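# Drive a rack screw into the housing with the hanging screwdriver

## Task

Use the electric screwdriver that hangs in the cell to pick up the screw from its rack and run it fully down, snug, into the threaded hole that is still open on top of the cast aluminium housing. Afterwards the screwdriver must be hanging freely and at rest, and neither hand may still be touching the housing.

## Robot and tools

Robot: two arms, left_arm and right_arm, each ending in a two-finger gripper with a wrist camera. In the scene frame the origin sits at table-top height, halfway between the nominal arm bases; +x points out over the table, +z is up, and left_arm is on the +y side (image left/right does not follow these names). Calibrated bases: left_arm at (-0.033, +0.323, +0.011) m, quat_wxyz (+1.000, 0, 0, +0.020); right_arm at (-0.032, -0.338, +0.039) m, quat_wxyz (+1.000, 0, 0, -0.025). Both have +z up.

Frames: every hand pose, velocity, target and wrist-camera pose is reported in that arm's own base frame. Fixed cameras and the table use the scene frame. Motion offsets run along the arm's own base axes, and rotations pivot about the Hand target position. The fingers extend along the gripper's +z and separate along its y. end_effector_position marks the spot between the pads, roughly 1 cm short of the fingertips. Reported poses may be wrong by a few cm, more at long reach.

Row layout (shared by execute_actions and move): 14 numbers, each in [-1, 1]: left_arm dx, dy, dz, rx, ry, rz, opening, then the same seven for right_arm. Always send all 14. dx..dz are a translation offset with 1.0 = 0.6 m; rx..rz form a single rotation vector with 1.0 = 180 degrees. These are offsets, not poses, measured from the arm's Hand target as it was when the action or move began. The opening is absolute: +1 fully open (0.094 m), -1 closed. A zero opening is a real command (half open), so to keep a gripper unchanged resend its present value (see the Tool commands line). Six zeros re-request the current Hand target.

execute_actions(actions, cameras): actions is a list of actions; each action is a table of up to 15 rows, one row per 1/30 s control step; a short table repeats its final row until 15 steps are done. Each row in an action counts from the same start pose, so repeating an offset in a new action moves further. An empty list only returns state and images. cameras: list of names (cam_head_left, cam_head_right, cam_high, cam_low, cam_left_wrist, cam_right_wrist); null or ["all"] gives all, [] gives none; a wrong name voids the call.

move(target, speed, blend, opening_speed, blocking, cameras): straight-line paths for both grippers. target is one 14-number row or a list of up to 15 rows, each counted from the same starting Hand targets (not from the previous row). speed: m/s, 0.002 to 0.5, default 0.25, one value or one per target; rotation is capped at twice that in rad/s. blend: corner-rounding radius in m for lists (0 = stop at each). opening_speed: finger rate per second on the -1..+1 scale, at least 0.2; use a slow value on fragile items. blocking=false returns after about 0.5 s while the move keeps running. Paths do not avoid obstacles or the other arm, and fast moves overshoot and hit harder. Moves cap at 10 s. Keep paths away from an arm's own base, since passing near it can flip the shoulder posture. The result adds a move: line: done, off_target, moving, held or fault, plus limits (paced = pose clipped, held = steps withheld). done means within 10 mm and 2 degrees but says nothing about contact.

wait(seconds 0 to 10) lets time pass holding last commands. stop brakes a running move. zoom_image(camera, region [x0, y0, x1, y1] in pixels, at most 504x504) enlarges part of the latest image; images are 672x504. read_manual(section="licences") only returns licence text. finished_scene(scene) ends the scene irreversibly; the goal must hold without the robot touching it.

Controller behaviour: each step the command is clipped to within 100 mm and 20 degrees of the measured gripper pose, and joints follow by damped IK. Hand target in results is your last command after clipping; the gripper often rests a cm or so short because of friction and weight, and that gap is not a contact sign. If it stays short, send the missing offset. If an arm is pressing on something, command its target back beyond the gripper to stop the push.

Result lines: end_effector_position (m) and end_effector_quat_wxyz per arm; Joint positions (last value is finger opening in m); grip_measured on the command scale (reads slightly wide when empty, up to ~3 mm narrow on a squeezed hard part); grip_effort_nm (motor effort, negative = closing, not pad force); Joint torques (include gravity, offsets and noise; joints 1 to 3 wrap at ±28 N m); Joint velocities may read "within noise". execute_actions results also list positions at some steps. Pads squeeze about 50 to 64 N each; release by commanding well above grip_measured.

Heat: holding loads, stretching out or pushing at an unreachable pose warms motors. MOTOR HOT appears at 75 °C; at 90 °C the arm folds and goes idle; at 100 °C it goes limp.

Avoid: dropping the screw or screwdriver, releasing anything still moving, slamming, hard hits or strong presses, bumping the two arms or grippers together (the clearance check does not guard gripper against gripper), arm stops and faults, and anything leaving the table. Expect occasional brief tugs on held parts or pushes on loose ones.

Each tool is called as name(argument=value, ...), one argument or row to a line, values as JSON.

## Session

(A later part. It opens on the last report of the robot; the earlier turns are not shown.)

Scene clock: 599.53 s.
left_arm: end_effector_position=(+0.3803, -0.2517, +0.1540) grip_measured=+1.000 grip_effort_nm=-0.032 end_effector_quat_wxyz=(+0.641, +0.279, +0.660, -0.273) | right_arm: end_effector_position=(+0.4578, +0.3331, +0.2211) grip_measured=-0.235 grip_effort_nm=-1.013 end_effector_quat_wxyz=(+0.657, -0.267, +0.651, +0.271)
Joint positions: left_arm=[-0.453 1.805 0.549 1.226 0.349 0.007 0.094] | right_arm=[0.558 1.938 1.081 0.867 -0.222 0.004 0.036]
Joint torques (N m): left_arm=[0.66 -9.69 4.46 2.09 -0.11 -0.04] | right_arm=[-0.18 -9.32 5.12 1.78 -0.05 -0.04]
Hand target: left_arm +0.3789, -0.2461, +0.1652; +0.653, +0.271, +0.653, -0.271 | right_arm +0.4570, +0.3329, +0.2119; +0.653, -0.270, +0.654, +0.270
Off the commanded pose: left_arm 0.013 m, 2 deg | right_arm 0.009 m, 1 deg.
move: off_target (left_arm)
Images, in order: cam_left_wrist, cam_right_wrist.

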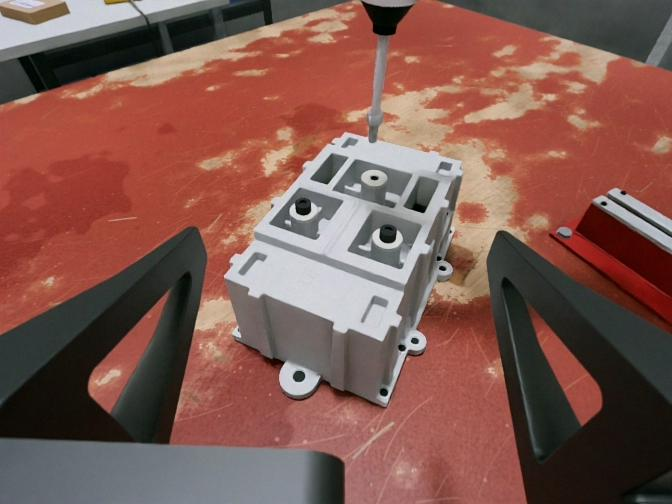

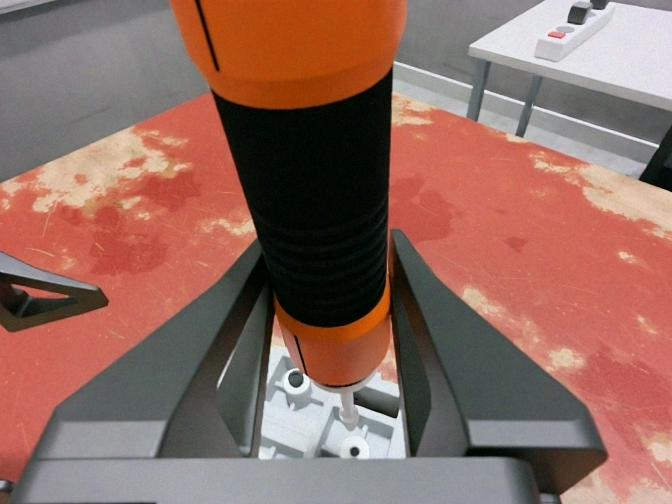

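move(
  target=[0,0,0,0,0,0,1,0.0,-0.005,-0.023,0,0,0,-0.4],
  speed=0.03,
  cameras=["cam_left_wrist","cam_right_wrist"],
)

zoom_image(
  camera="cam_left_wrist",
  region=[300, 90, 420, 210],
)

zoom_image(
  camera="cam_right_wrist",
  region=[290, 380, 410, 460],
)

Scene clock: 626.30 s.
left_arm: end_effector_position=(+0.3803, -0.2517, +0.1540) grip_measured=+1.000 grip_effort_nm=-0.027 end_effector_quat_wxyz=(+0.641, +0.279, +0.660, -0.273) | right_arm: end_effector_position=(+0.4588, +0.3297, +0.2080) grip_measured=-0.235 grip_effort_nm=-1.013 end_effector_quat_wxyz=(+0.658, -0.265, +0.651, +0.269)
Joint positions: left_arm=[-0.453 1.805 0.549 1.226 0.349 0.007 0.094] | right_arm=[0.552 1.967 1.055 0.923 -0.222 0.004 0.036]
Joint torques (N m): left_arm=[0.64 -9.68 4.45 2.08 -0.1 -0.07] | right_arm=[-0.23 -9.55 4.83 1.77 -0.13 -0.06]
Hand target: left_arm +0.3789, -0.2461, +0.1652; +0.653, +0.271, +0.653, -0.271 | right_arm +0.4571, +0.3300, +0.1981; +0.653, -0.270, +0.654, +0.270
Off the commanded pose: left_arm 0.013 m, 2 deg | right_arm 0.010 m, 1 deg.
move: off_target (left_arm)
Images, in order: cam_left_wrist, cam_right_wrist.

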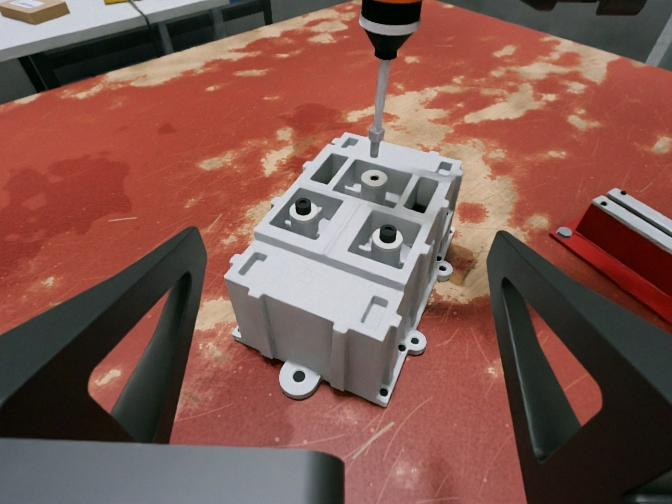

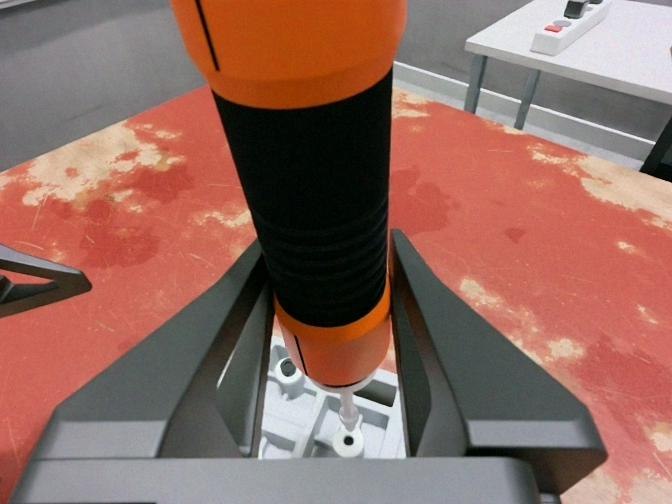

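Scaled by 4.200 from the camera's 672x504 image, which has a finer 960x720 frame.

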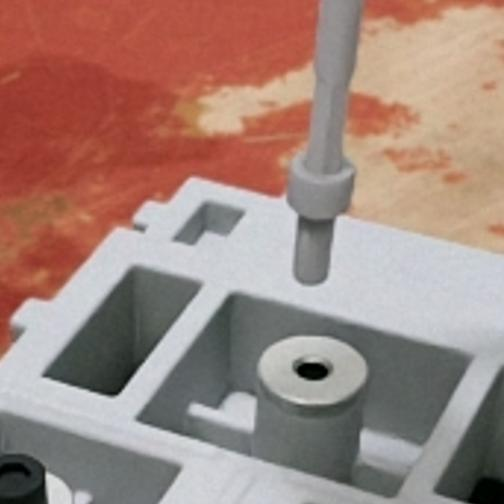

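Scaled by 4.200 from the camera's 672x504 image, which has a finer 960x720 frame.

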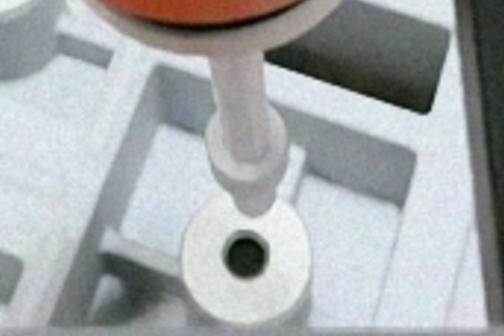

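move(
  target=[0,0,0,0,0,0,1,-0.0025,0.0015,-0.017,0,0,0,-0.4],
  speed=0.02,
  cameras=["cam_left_wrist","cam_right_wrist"],
)

zoom_image(
  camera="cam_left_wrist",
  region=[300, 90, 420, 210],
)

zoom_image(
  camera="cam_right_wrist",
  region=[290, 380, 410, 460],
)

Scene clock: 645.67 s.
left_arm: end_effector_position=(+0.3803, -0.2517, +0.1541) grip_measured=+1.000 grip_effort_nm=-0.017 end_effector_quat_wxyz=(+0.642, +0.279, +0.660, -0.273) | right_arm: end_effector_position=(+0.4583, +0.3293, +0.1986) grip_measured=-0.235 grip_effort_nm=-1.009 end_effector_quat_wxyz=(+0.659, -0.265, +0.651, +0.269)
Joint positions: left_arm=[-0.453 1.805 0.549 1.226 0.349 0.007 0.094] | right_arm=[0.552 1.99 1.039 0.964 -0.222 0.004 0.036]
Joint torques (N m): left_arm=[0.62 -9.73 4.42 2.08 -0.11 -0.04] | right_arm=[0.23 -9.39 4.72 1.76 -0.08 -0.04]
Heat: left arm: 40 °C; right arm: 44 °C.
Hand target: left_arm +0.3789, -0.2461, +0.1653; +0.653, +0.271, +0.653, -0.271 | right_arm +0.4555, +0.3309, +0.1878; +0.653, -0.270, +0.654, +0.270
Off the commanded pose: left_arm 0.013 m, 2 deg | right_arm 0.011 m, 1 deg.
move: off_target (left_arm, right_arm)
Images, in order: cam_left_wrist, cam_right_wrist.

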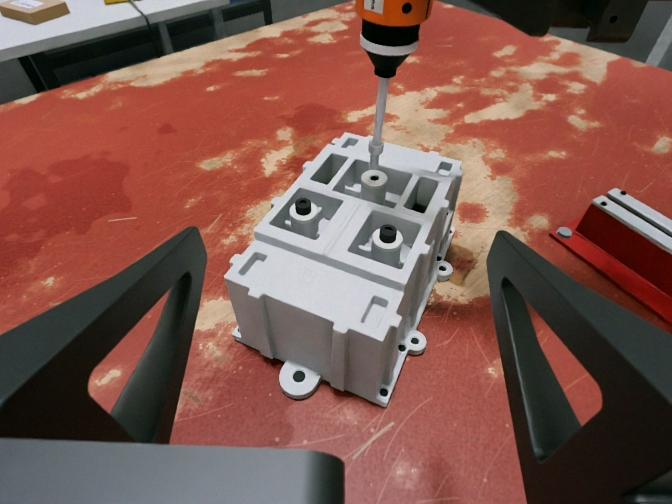

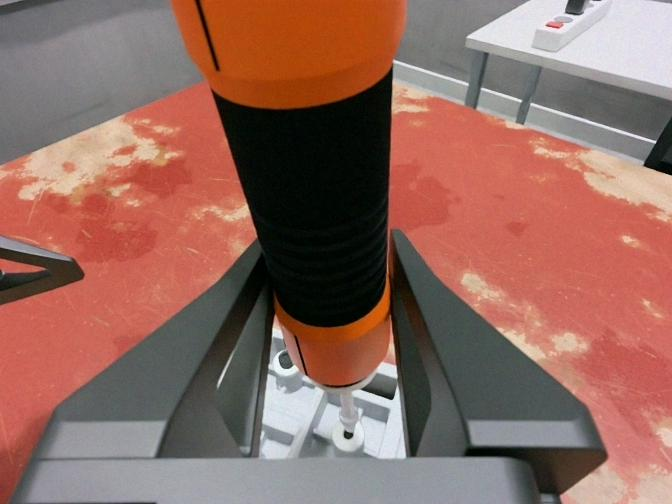

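Scaled by 4.200 from the camera's 672x504 image, which has a finer 960x720 frame.

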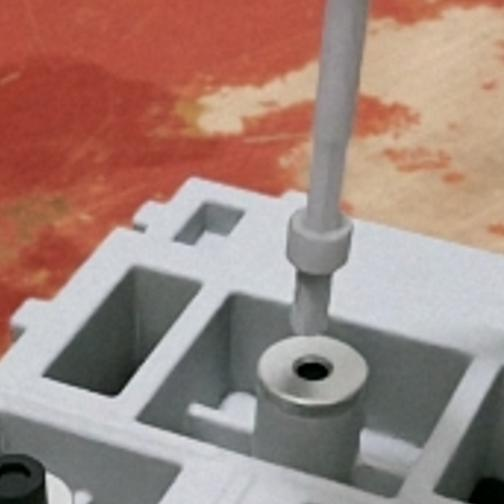

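Scaled by 4.200 from the camera's 672x504 image, which has a finer 960x720 frame.

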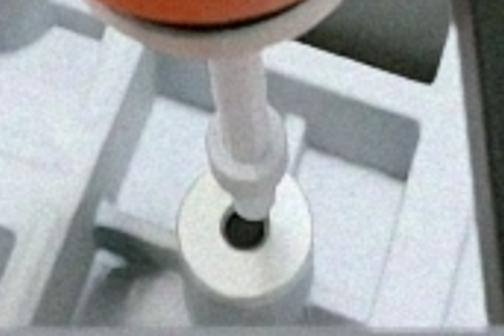

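move(
  target=[0,0,0,0,0,0,1,-0.005,0.0015,-0.005,0,0,0,-0.4],
  speed=0.02,
  cameras=["cam_left_wrist","cam_right_wrist"],
)

zoom_image(
  camera="cam_left_wrist",
  region=[330, 120, 420, 210],
)

zoom_image(
  camera="cam_right_wrist",
  region=[290, 380, 410, 460],
)

Scene clock: 661.17 s.
left_arm: end_effector_position=(+0.3803, -0.2517, +0.1541) grip_measured=+1.000 grip_effort_nm=-0.022 end_effector_quat_wxyz=(+0.642, +0.279, +0.660, -0.273) | right_arm: end_effector_position=(+0.4565, +0.3283, +0.1969) grip_measured=-0.235 grip_effort_nm=-1.009 end_effector_quat_wxyz=(+0.660, -0.265, +0.650, +0.269)
Joint positions: left_arm=[-0.453 1.805 0.549 1.226 0.349 0.007 0.094] | right_arm=[0.552 1.99 1.027 0.979 -0.222 0.004 0.036]
Joint torques (N m): left_arm=[0.66 -9.7 4.45 2.09 -0.11 -0.05] | right_arm=[0.81 -9.32 4.56 1.79 -0.01 -0.06]
Hand target: left_arm +0.3789, -0.2461, +0.1653; +0.653, +0.271, +0.653, -0.271 | right_arm +0.4526, +0.3318, +0.1848; +0.653, -0.270, +0.654, +0.270
Off the commanded pose: left_arm 0.013 m, 2 deg | right_arm 0.013 m, 1 deg.
move: off_target (left_arm, right_arm)
Images, in order: cam_left_wrist, cam_right_wrist.

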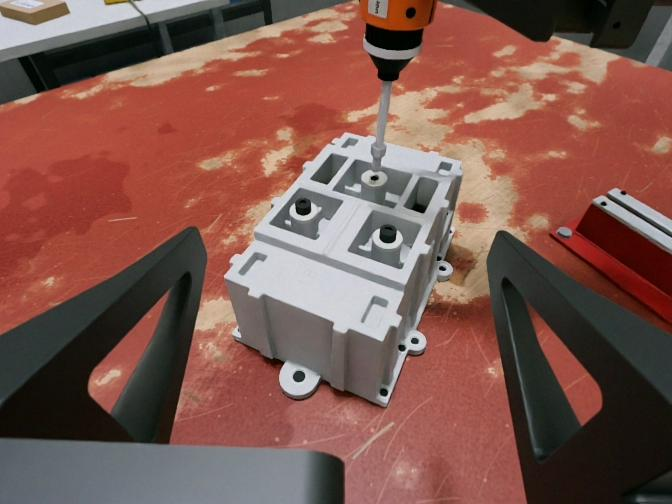

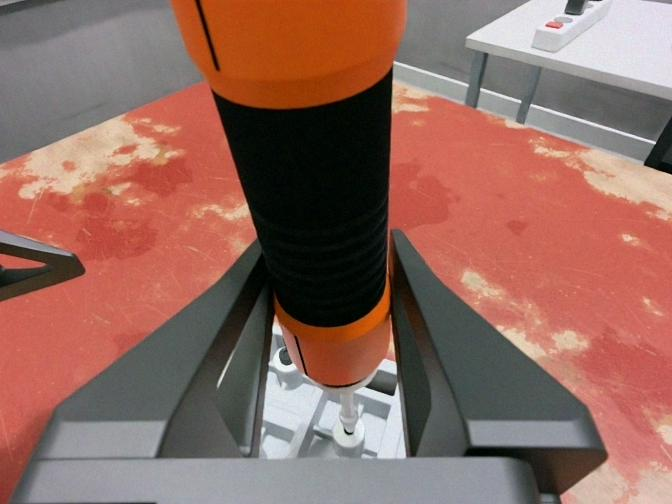

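Scaled by 5.600 from the camera's 672x504 image, which has a finer 960x720 frame.

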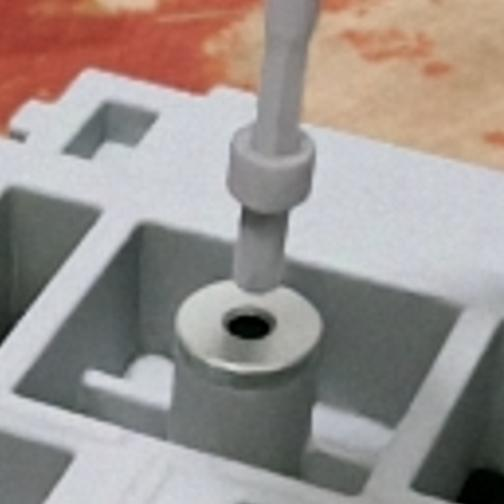

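Scaled by 4.200 from the camera's 672x504 image, which has a finer 960x720 frame.

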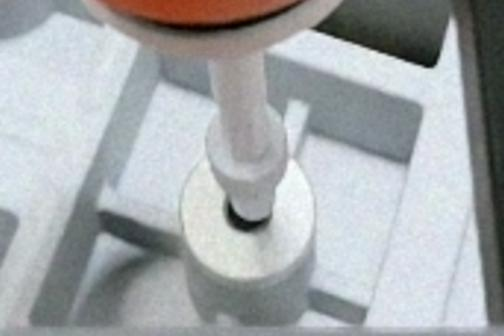

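move(
  target=[0,0,0,0,0,0,1,0.0005,0.004,-0.0055,0,0,0,-0.4],
  speed=0.02,
  cameras=["cam_left_wrist","cam_right_wrist"],
)

zoom_image(
  camera="cam_left_wrist",
  region=[330, 120, 420, 210],
)

zoom_image(
  camera="cam_right_wrist",
  region=[290, 380, 410, 460],
)

Scene clock: 681.27 s.
left_arm: end_effector_position=(+0.3803, -0.2517, +0.1541) grip_measured=+1.000 grip_effort_nm=-0.027 end_effector_quat_wxyz=(+0.642, +0.279, +0.660, -0.273) | right_arm: end_effector_position=(+0.4562, +0.3305, +0.1921) grip_measured=-0.235 grip_effort_nm=-1.009 end_effector_quat_wxyz=(+0.658, -0.266, +0.650, +0.270)
Joint positions: left_arm=[-0.453 1.805 0.549 1.226 0.349 0.007 0.094] | right_arm=[0.556 2.004 1.027 0.99 -0.222 0.004 0.036]
Joint torques (N m): left_arm=[0.64 -9.66 4.44 2.08 -0.11 -0.06] | right_arm=[0.88 -9.37 4.71 1.76 0.02 -0.05]
Hand target: left_arm +0.3789, -0.2461, +0.1653; +0.653, +0.271, +0.653, -0.271 | right_arm +0.4528, +0.3342, +0.1815; +0.653, -0.270, +0.654, +0.270
Off the commanded pose: left_arm 0.013 m, 2 deg | right_arm 0.012 m, 1 deg.
move: off_target (left_arm, right_arm)
Images, in order: cam_left_wrist, cam_right_wrist.

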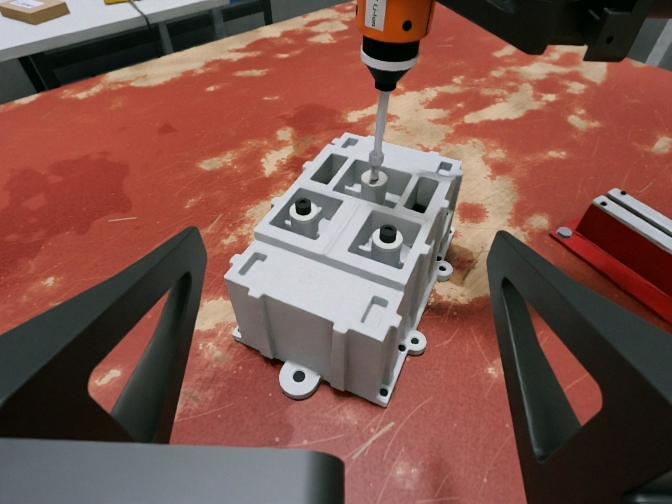

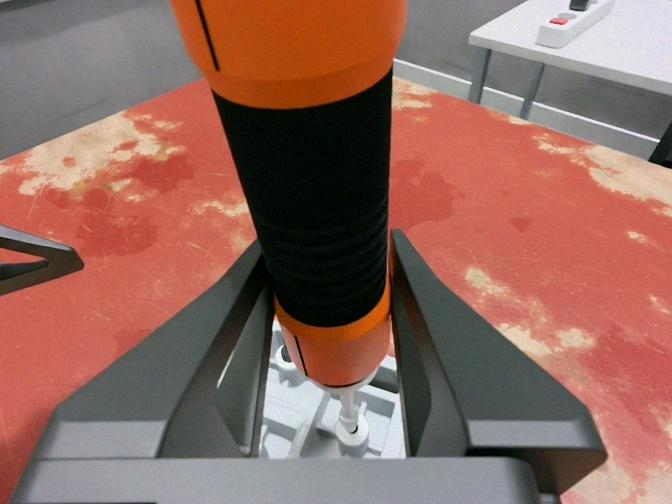

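Scaled by 5.600 from the camera's 672x504 image, which has a finer 960x720 frame.

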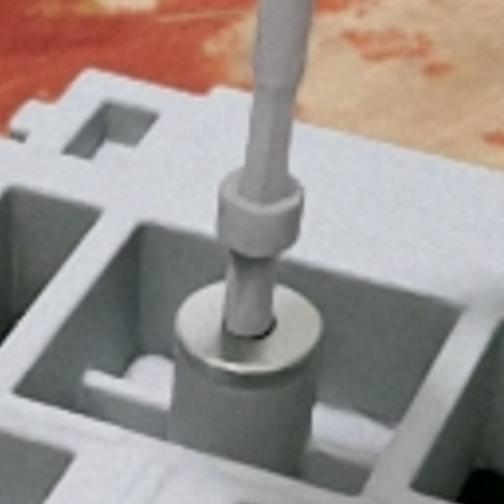

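Scaled by 4.200 from the camera's 672x504 image, which has a finer 960x720 frame.

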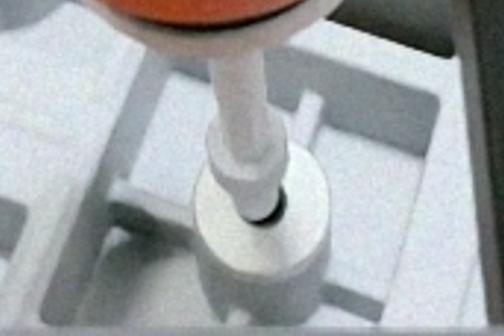

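move(
  target=[0,0,0,0,0,0,1,0.0015,-0.0035,0,0,0,0,-0.4],
  speed=0.02,
  cameras=["cam_left_wrist","cam_right_wrist"],
)

zoom_image(
  camera="cam_left_wrist",
  region=[330, 120, 420, 210],
)

zoom_image(
  camera="cam_right_wrist",
  region=[290, 380, 410, 460],
)

Scene clock: 689.80 s.
left_arm: end_effector_position=(+0.3803, -0.2517, +0.1541) grip_measured=+1.000 grip_effort_nm=-0.027 end_effector_quat_wxyz=(+0.642, +0.279, +0.660, -0.273) | right_arm: end_effector_position=(+0.4562, +0.3305, +0.1924) grip_measured=-0.235 grip_effort_nm=-1.009 end_effector_quat_wxyz=(+0.659, -0.266, +0.650, +0.270)
Joint positions: left_arm=[-0.453 1.805 0.549 1.226 0.349 0.007 0.094] | right_arm=[0.556 2.004 1.027 0.991 -0.222 0.004 0.036]
Joint torques (N m): left_arm=[0.61 -9.66 4.41 2.1 -0.1 -0.06] | right_arm=[0.38 -9.42 4.74 1.8 0.01 -0.06]
Hand target: left_arm +0.3789, -0.2461, +0.1653; +0.653, +0.271, +0.653, -0.271 | right_arm +0.4537, +0.3321, +0.1816; +0.653, -0.270, +0.654, +0.270
Off the commanded pose: left_arm 0.013 m, 2 deg | right_arm 0.011 m, 1 deg.
move: off_target (left_arm, right_arm)
Images, in order: cam_left_wrist, cam_right_wrist.

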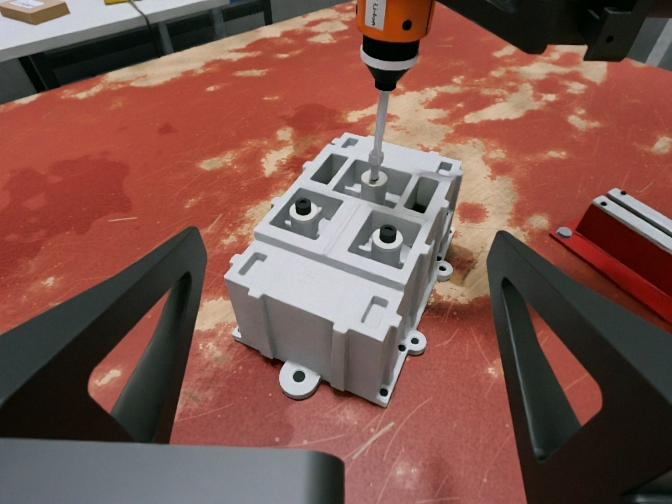

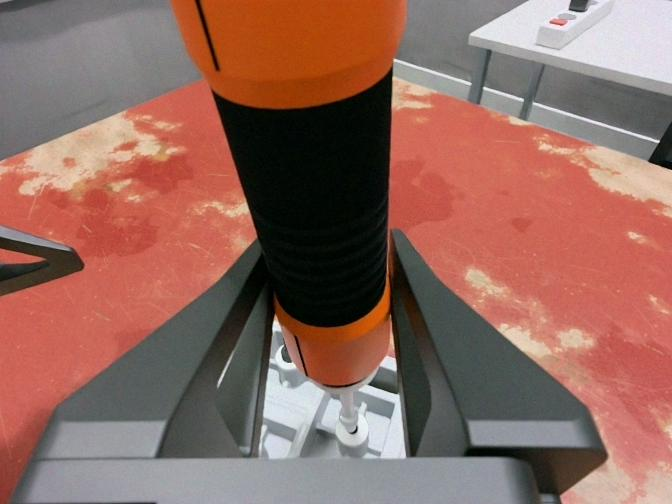

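Scaled by 5.600 from the camera's 672x504 image, which has a finer 960x720 frame.

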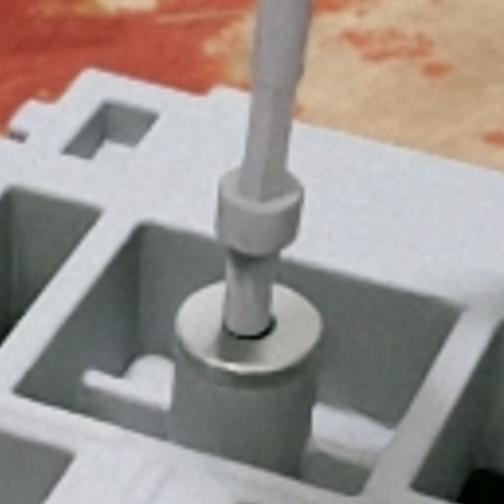

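Scaled by 4.200 from the camera's 672x504 image, which has a finer 960x720 frame.

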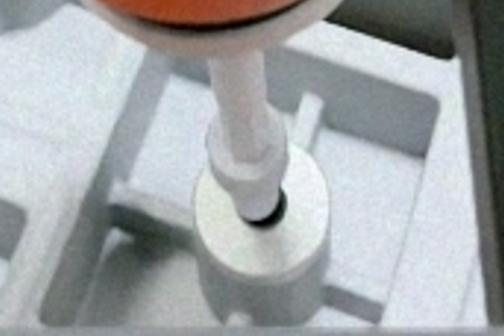

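move(
  target=[0,0,0,0,0,0,1,0.003,-0.006,0.001,0,0,0,-0.4],
  speed=0.02,
  cameras=["cam_left_wrist","cam_right_wrist"],
)

zoom_image(
  camera="cam_left_wrist",
  region=[330, 120, 420, 210],
)

zoom_image(
  camera="cam_right_wrist",
  region=[290, 380, 410, 460],
)

Scene clock: 696.63 s.
left_arm: end_effector_position=(+0.3803, -0.2517, +0.1541) grip_measured=+1.000 grip_effort_nm=-0.022 end_effector_quat_wxyz=(+0.642, +0.279, +0.660, -0.273) | right_arm: end_effector_position=(+0.4579, +0.3281, +0.1924) grip_measured=-0.235 grip_effort_nm=-1.009 end_effector_quat_wxyz=(+0.660, -0.264, +0.650, +0.268)
Joint positions: left_arm=[-0.453 1.805 0.549 1.226 0.349 0.007 0.094] | right_arm=[0.55 2.004 1.027 0.991 -0.222 0.004 0.036]
Joint torques (N m): left_arm=[0.65 -9.7 4.42 2.09 -0.1 -0.05] | right_arm=[-0.08 -9.54 4.67 1.75 -0.15 -0.02]
Hand target: left_arm +0.3789, -0.2461, +0.1653; +0.653, +0.271, +0.653, -0.271 | right_arm +0.4555, +0.3286, +0.1822; +0.653, -0.270, +0.654, +0.270
Off the commanded pose: left_arm 0.013 m, 2 deg | right_arm 0.011 m, 1 deg.
move: off_target (left_arm, right_arm)
Images, in order: cam_left_wrist, cam_right_wrist.

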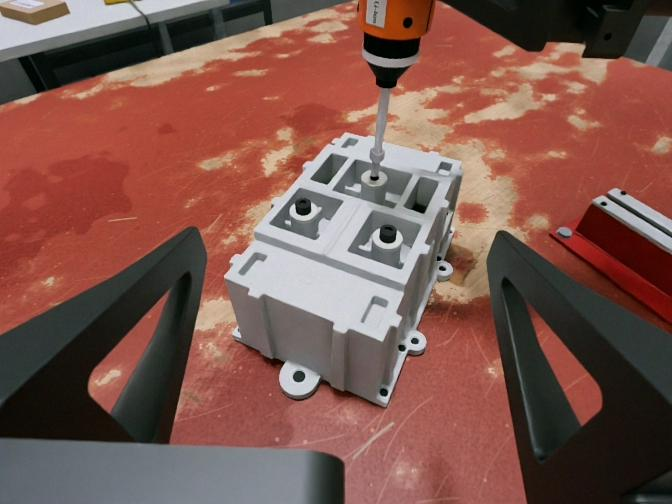

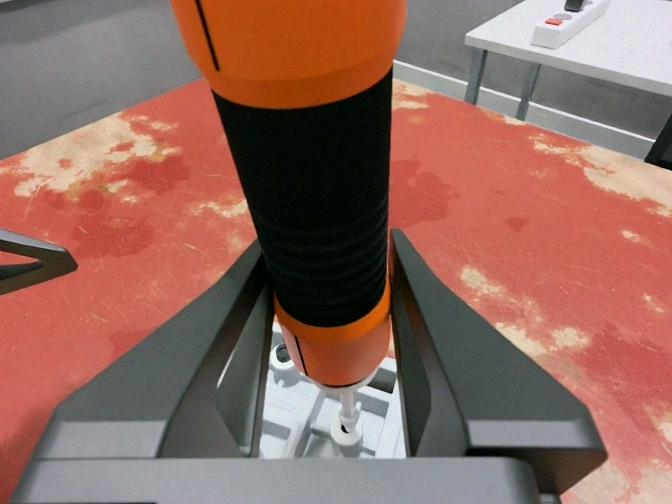

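Scaled by 5.600 from the camera's 672x504 image, which has a finer 960x720 frame.

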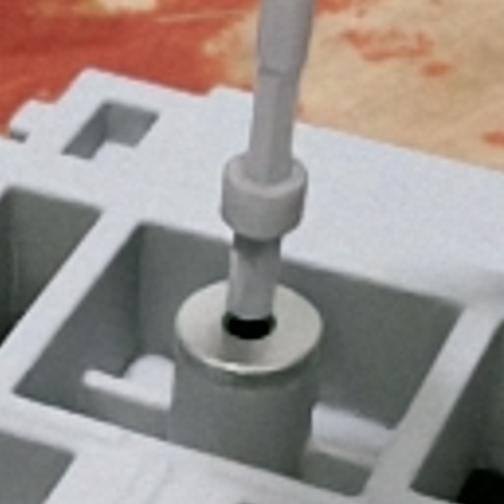

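Scaled by 4.200 from the camera's 672x504 image, which has a finer 960x720 frame.

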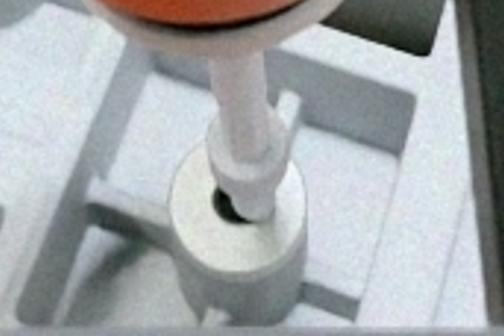

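move(
  target=[0,0,0,0,0,0,1,-0.0035,0.0073,0,0,0,0,-0.4],
  speed=0.02,
  cameras=["cam_left_wrist","cam_right_wrist"],
)

zoom_image(
  camera="cam_left_wrist",
  region=[330, 120, 420, 210],
)

zoom_image(
  camera="cam_right_wrist",
  region=[290, 380, 410, 460],
)

Scene clock: 704.90 s.
left_arm: end_effector_position=(+0.3803, -0.2517, +0.1541) grip_measured=+1.000 grip_effort_nm=-0.027 end_effector_quat_wxyz=(+0.642, +0.279, +0.660, -0.273) | right_arm: end_effector_position=(+0.4574, +0.3288, +0.1924) grip_measured=-0.235 grip_effort_nm=-1.009 end_effector_quat_wxyz=(+0.659, -0.265, +0.650, +0.269)
Joint positions: left_arm=[-0.453 1.805 0.549 1.226 0.349 0.007 0.094] | right_arm=[0.552 2.004 1.027 0.991 -0.222 0.004 0.036]
Joint torques (N m): left_arm=[0.66 -9.66 4.46 2.08 -0.11 -0.06] | right_arm=[1.07 -9.63 4.82 1.76 0 -0.04]
Hand target: left_arm +0.3789, -0.2461, +0.1653; +0.653, +0.271, +0.653, -0.271 | right_arm +0.4535, +0.3329, +0.1822; +0.653, -0.270, +0.654, +0.270
Off the commanded pose: left_arm 0.013 m, 2 deg | right_arm 0.012 m, 1 deg.
move: off_target (left_arm, right_arm)
Images, in order: cam_left_wrist, cam_right_wrist.

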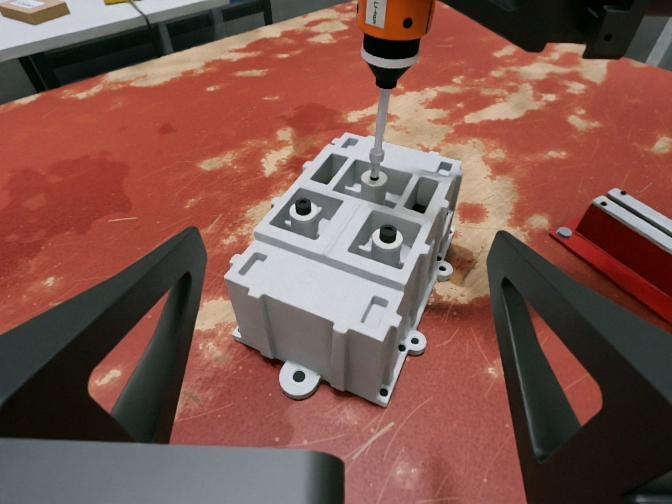

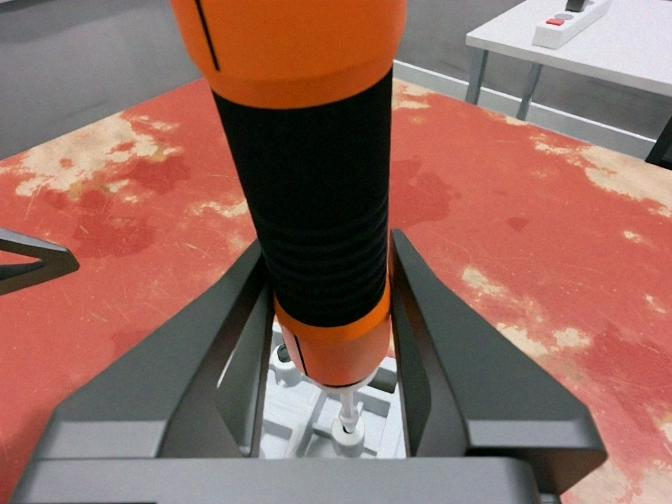

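Scaled by 5.600 from the camera's 672x504 image, which has a finer 960x720 frame.

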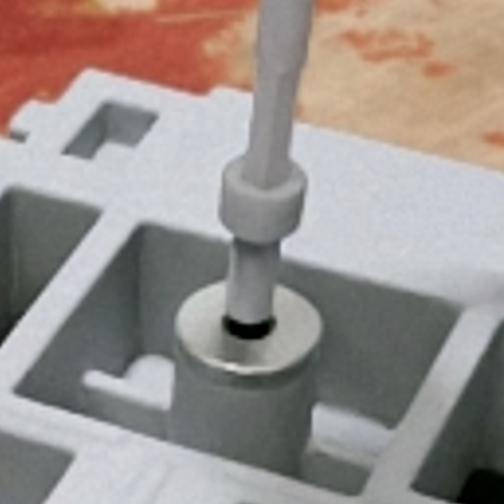

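Scaled by 4.200 from the camera's 672x504 image, which has a finer 960x720 frame.

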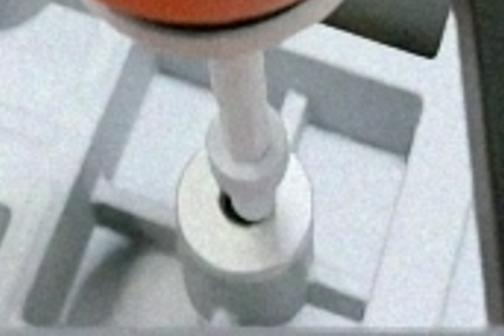

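move(
  target=[0,0,0,0,0,0,1,-0.0007,0.0016,0,0,0,0,-0.4],
  speed=0.02,
  cameras=["cam_left_wrist","cam_right_wrist"],
)

zoom_image(
  camera="cam_left_wrist",
  region=[330, 120, 420, 210],
)

zoom_image(
  camera="cam_right_wrist",
  region=[290, 380, 410, 460],
)

Scene clock: 715.00 s.
left_arm: end_effector_position=(+0.3803, -0.2517, +0.1541) grip_measured=+1.000 grip_effort_nm=-0.022 end_effector_quat_wxyz=(+0.642, +0.279, +0.660, -0.273) | right_arm: end_effector_position=(+0.4564, +0.3301, +0.1924) grip_measured=-0.235 grip_effort_nm=-1.009 end_effector_quat_wxyz=(+0.659, -0.266, +0.650, +0.270)
Joint positions: left_arm=[-0.453 1.805 0.549 1.226 0.349 0.007 0.094] | right_arm=[0.555 2.004 1.027 0.991 -0.222 0.004 0.036]
Joint torques (N m): left_arm=[0.61 -9.69 4.46 2.09 -0.11 -0.06] | right_arm=[0.91 -9.48 4.9 1.74 0.01 -0.07]
Hand target: left_arm +0.3789, -0.2461, +0.1652; +0.653, +0.271, +0.653, -0.271 | right_arm +0.4530, +0.3339, +0.1822; +0.653, -0.270, +0.654, +0.270
Off the commanded pose: left_arm 0.013 m, 2 deg | right_arm 0.011 m, 1 deg.
move: off_target (left_arm, right_arm)
Images, in order: cam_left_wrist, cam_right_wrist.

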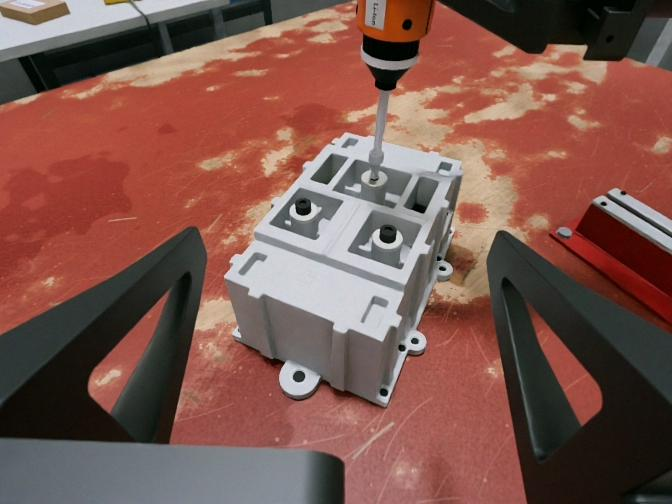

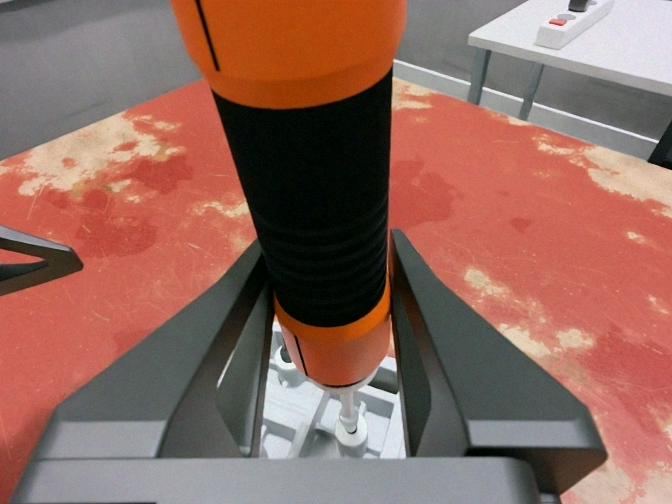

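Scaled by 5.600 from the camera's 672x504 image, which has a finer 960x720 frame.

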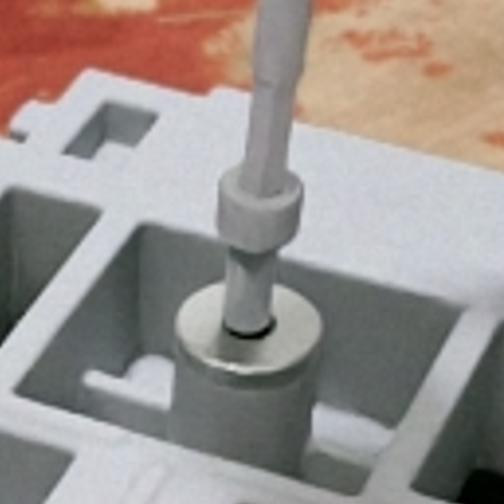

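Scaled by 4.200 from the camera's 672x504 image, which has a finer 960x720 frame.

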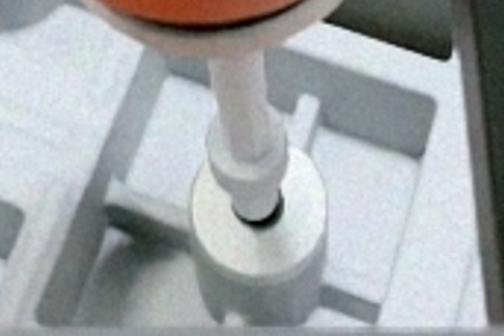

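move(
  target=[0,0,0,0,0,0,1,0.0,0,-0.008,0,0,0,-0.4],
  speed=0.02,
  cameras=["cam_left_wrist","cam_right_wrist"],
)

zoom_image(
  camera="cam_left_wrist",
  region=[330, 120, 420, 210],
)

zoom_image(
  camera="cam_right_wrist",
  region=[290, 380, 410, 460],
)

Scene clock: 724.20 s.
left_arm: end_effector_position=(+0.3803, -0.2517, +0.1541) grip_measured=+1.000 grip_effort_nm=-0.027 end_effector_quat_wxyz=(+0.642, +0.279, +0.660, -0.273) | right_arm: end_effector_position=(+0.4570, +0.3305, +0.1917) grip_measured=-0.235 grip_effort_nm=-1.009 end_effector_quat_wxyz=(+0.662, -0.265, +0.647, +0.270)
Joint positions: left_arm=[-0.453 1.805 0.549 1.226 0.349 0.007 0.094] | right_arm=[0.555 2.013 1.027 1.009 -0.222 0.004 0.036]
Joint torques (N m): left_arm=[0.65 -9.66 4.45 2.09 -0.11 -0.05] | right_arm=[0.81 -9.2 4.46 1.74 0.04 -0.04]
Hand target: left_arm +0.3789, -0.2461, +0.1652; +0.653, +0.271, +0.653, -0.271 | right_arm +0.4530, +0.3339, +0.1773; +0.653, -0.270, +0.654, +0.270
Off the commanded pose: left_arm 0.013 m, 2 deg | right_arm 0.015 m, 1 deg.
move: off_target (left_arm, right_arm)
Images, in order: cam_left_wrist, cam_right_wrist.

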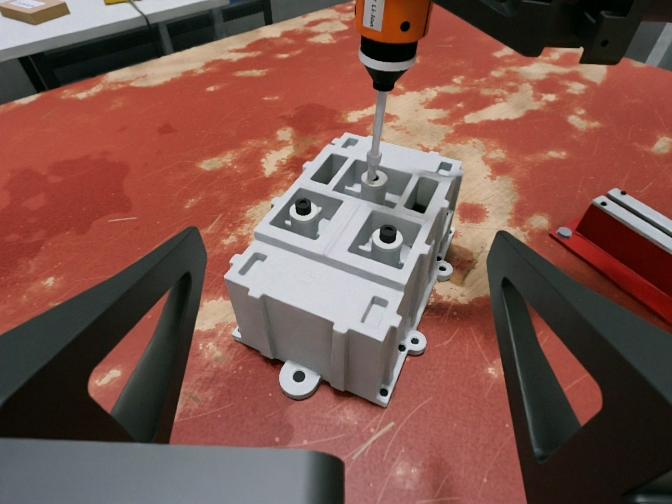

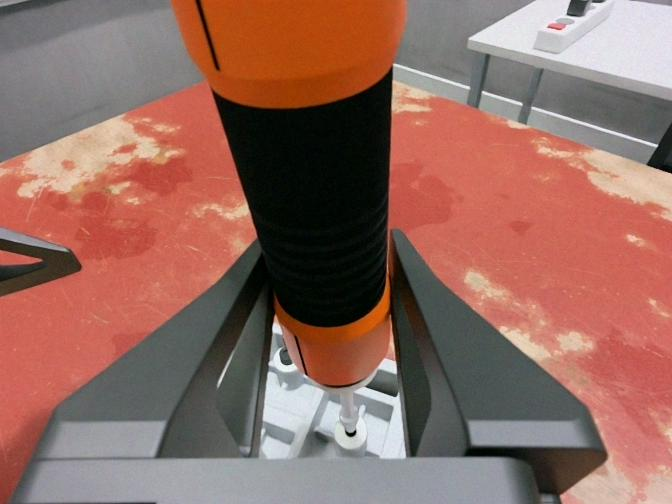

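Scaled by 5.600 from the camera's 672x504 image, which has a finer 960x720 frame.

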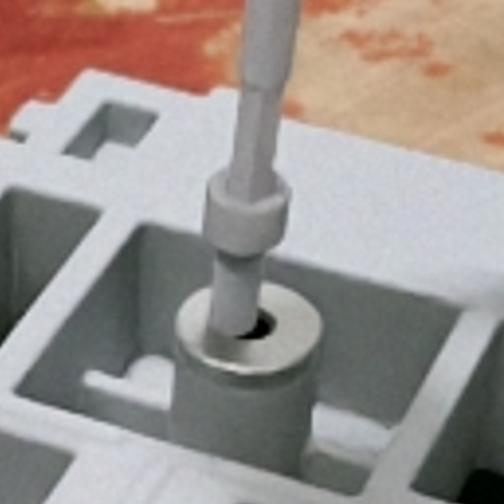

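Scaled by 4.200 from the camera's 672x504 image, which has a finer 960x720 frame.

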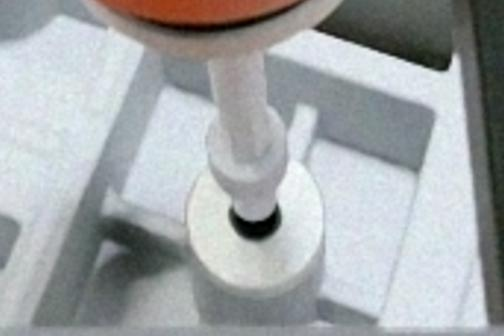

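move(
  target=[0,0,0,0,0,0,1,0.0047,0.0047,0.018,-0.0098,0.0098,0,-0.4],
  speed=0.03,
  cameras=["cam_left_wrist","cam_right_wrist"],
)

zoom_image(
  camera="cam_left_wrist",
  region=[330, 120, 420, 210],
)

zoom_image(
  camera="cam_right_wrist",
  region=[290, 380, 410, 460],
)

Scene clock: 744.80 s.
left_arm: end_effector_position=(+0.3803, -0.2517, +0.1541) grip_measured=+1.000 grip_effort_nm=-0.022 end_effector_quat_wxyz=(+0.642, +0.279, +0.660, -0.273) | right_arm: end_effector_position=(+0.4582, +0.3310, +0.1894) grip_measured=-0.235 grip_effort_nm=-1.009 end_effector_quat_wxyz=(+0.655, -0.266, +0.654, +0.269)
Joint positions: left_arm=[-0.453 1.805 0.549 1.226 0.349 0.007 0.094] | right_arm=[0.555 2.01 1.036 0.977 -0.221 0.003 0.036]
Joint torques (N m): left_arm=[0.64 -9.68 4.46 2.09 -0.11 -0.06] | right_arm=[1.13 -12.79 7.19 0.85 0.03 -0.15]
Hand target: left_arm +0.3789, -0.2461, +0.1652; +0.653, +0.271, +0.653, -0.271 | right_arm +0.4558, +0.3367, +0.1883; +0.639, -0.276, +0.668, +0.264
Off the commanded pose: left_arm 0.013 m, 2 deg | right_arm 0.006 m, 3 deg.
move: off_target (left_arm, right_arm)
Images, in order: cam_left_wrist, cam_right_wrist.

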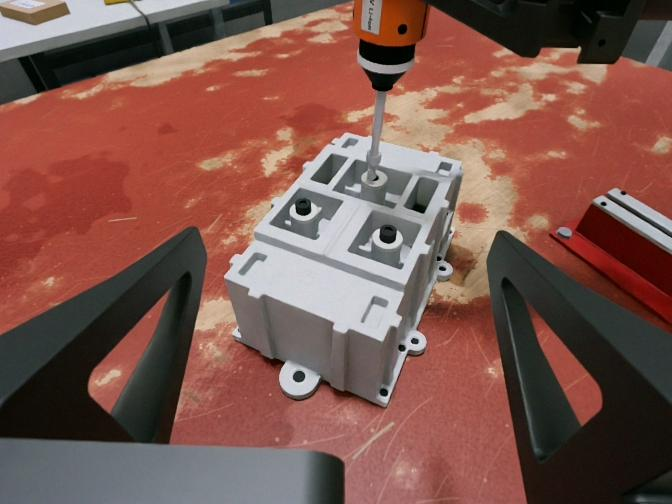

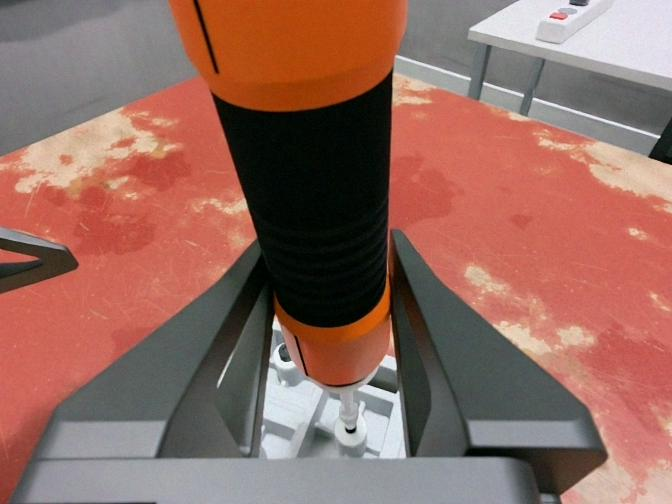

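Scaled by 5.600 from the camera's 672x504 image, which has a finer 960x720 frame.

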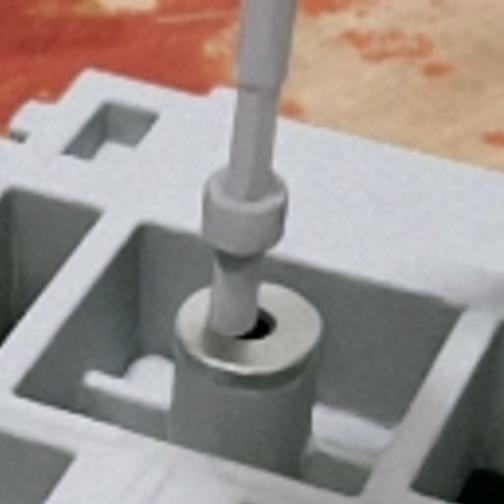

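Scaled by 4.200 from the camera's 672x504 image, which has a finer 960x720 frame.

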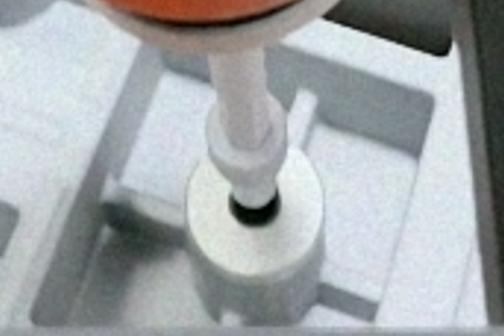

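move(
  target=[0,0,0,0,0,0,1,0,-0.003,0.02,0,0,0,-0.4],
  speed=0.03,
  cameras=["cam_left_wrist","cam_right_wrist"],
)

zoom_image(
  camera="cam_left_wrist",
  region=[330, 120, 420, 210],
)

zoom_image(
  camera="cam_right_wrist",
  region=[290, 380, 410, 460],
)

Scene clock: 755.80 s.
left_arm: end_effector_position=(+0.3803, -0.2517, +0.1541) grip_measured=+1.000 grip_effort_nm=-0.027 end_effector_quat_wxyz=(+0.642, +0.279, +0.660, -0.273) | right_arm: end_effector_position=(+0.4575, +0.3308, +0.1901) grip_measured=-0.235 grip_effort_nm=-1.009 end_effector_quat_wxyz=(+0.644, -0.269, +0.665, +0.265)
Joint positions: left_arm=[-0.453 1.805 0.549 1.226 0.349 0.007 0.094] | right_arm=[0.556 1.985 1.043 0.912 -0.219 0 0.036]
Joint torques (N m): left_arm=[0.61 -9.68 4.44 2.08 -0.11 -0.05] | right_arm=[0.57 -13.14 7.6 1.09 -0.03 -0.11]
Hand target: left_arm +0.3789, -0.2461, +0.1652; +0.653, +0.271, +0.653, -0.271 | right_arm +0.4558, +0.3349, +0.2002; +0.639, -0.276, +0.668, +0.264
Off the commanded pose: left_arm 0.013 m, 2 deg | right_arm 0.011 m, 1 deg.
move: off_target (left_arm, right_arm)
Images, in order: cam_left_wrist, cam_right_wrist.

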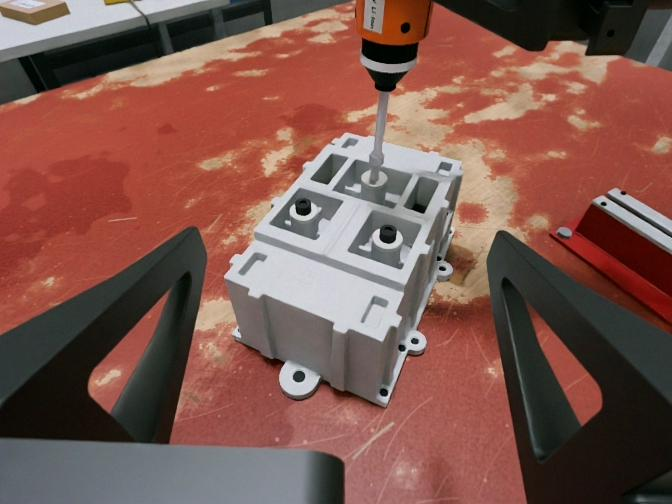

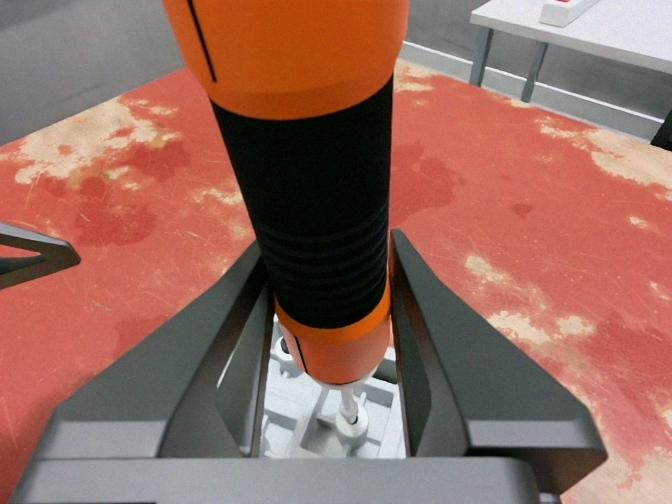

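Scaled by 5.600 from the camera's 672x504 image, which has a finer 960x720 frame.

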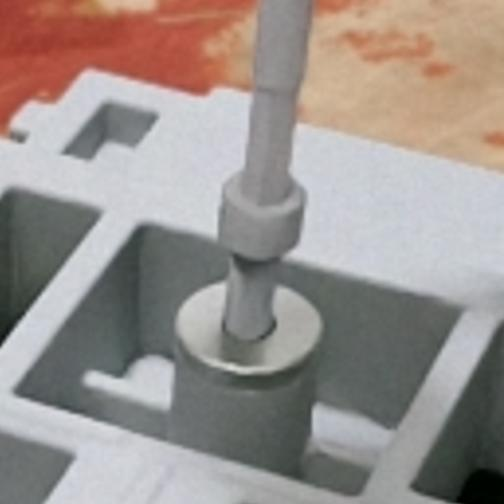

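Scaled by 4.200 from the camera's 672x504 image, which has a finer 960x720 frame.

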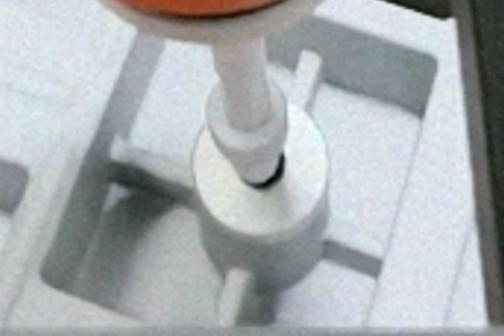

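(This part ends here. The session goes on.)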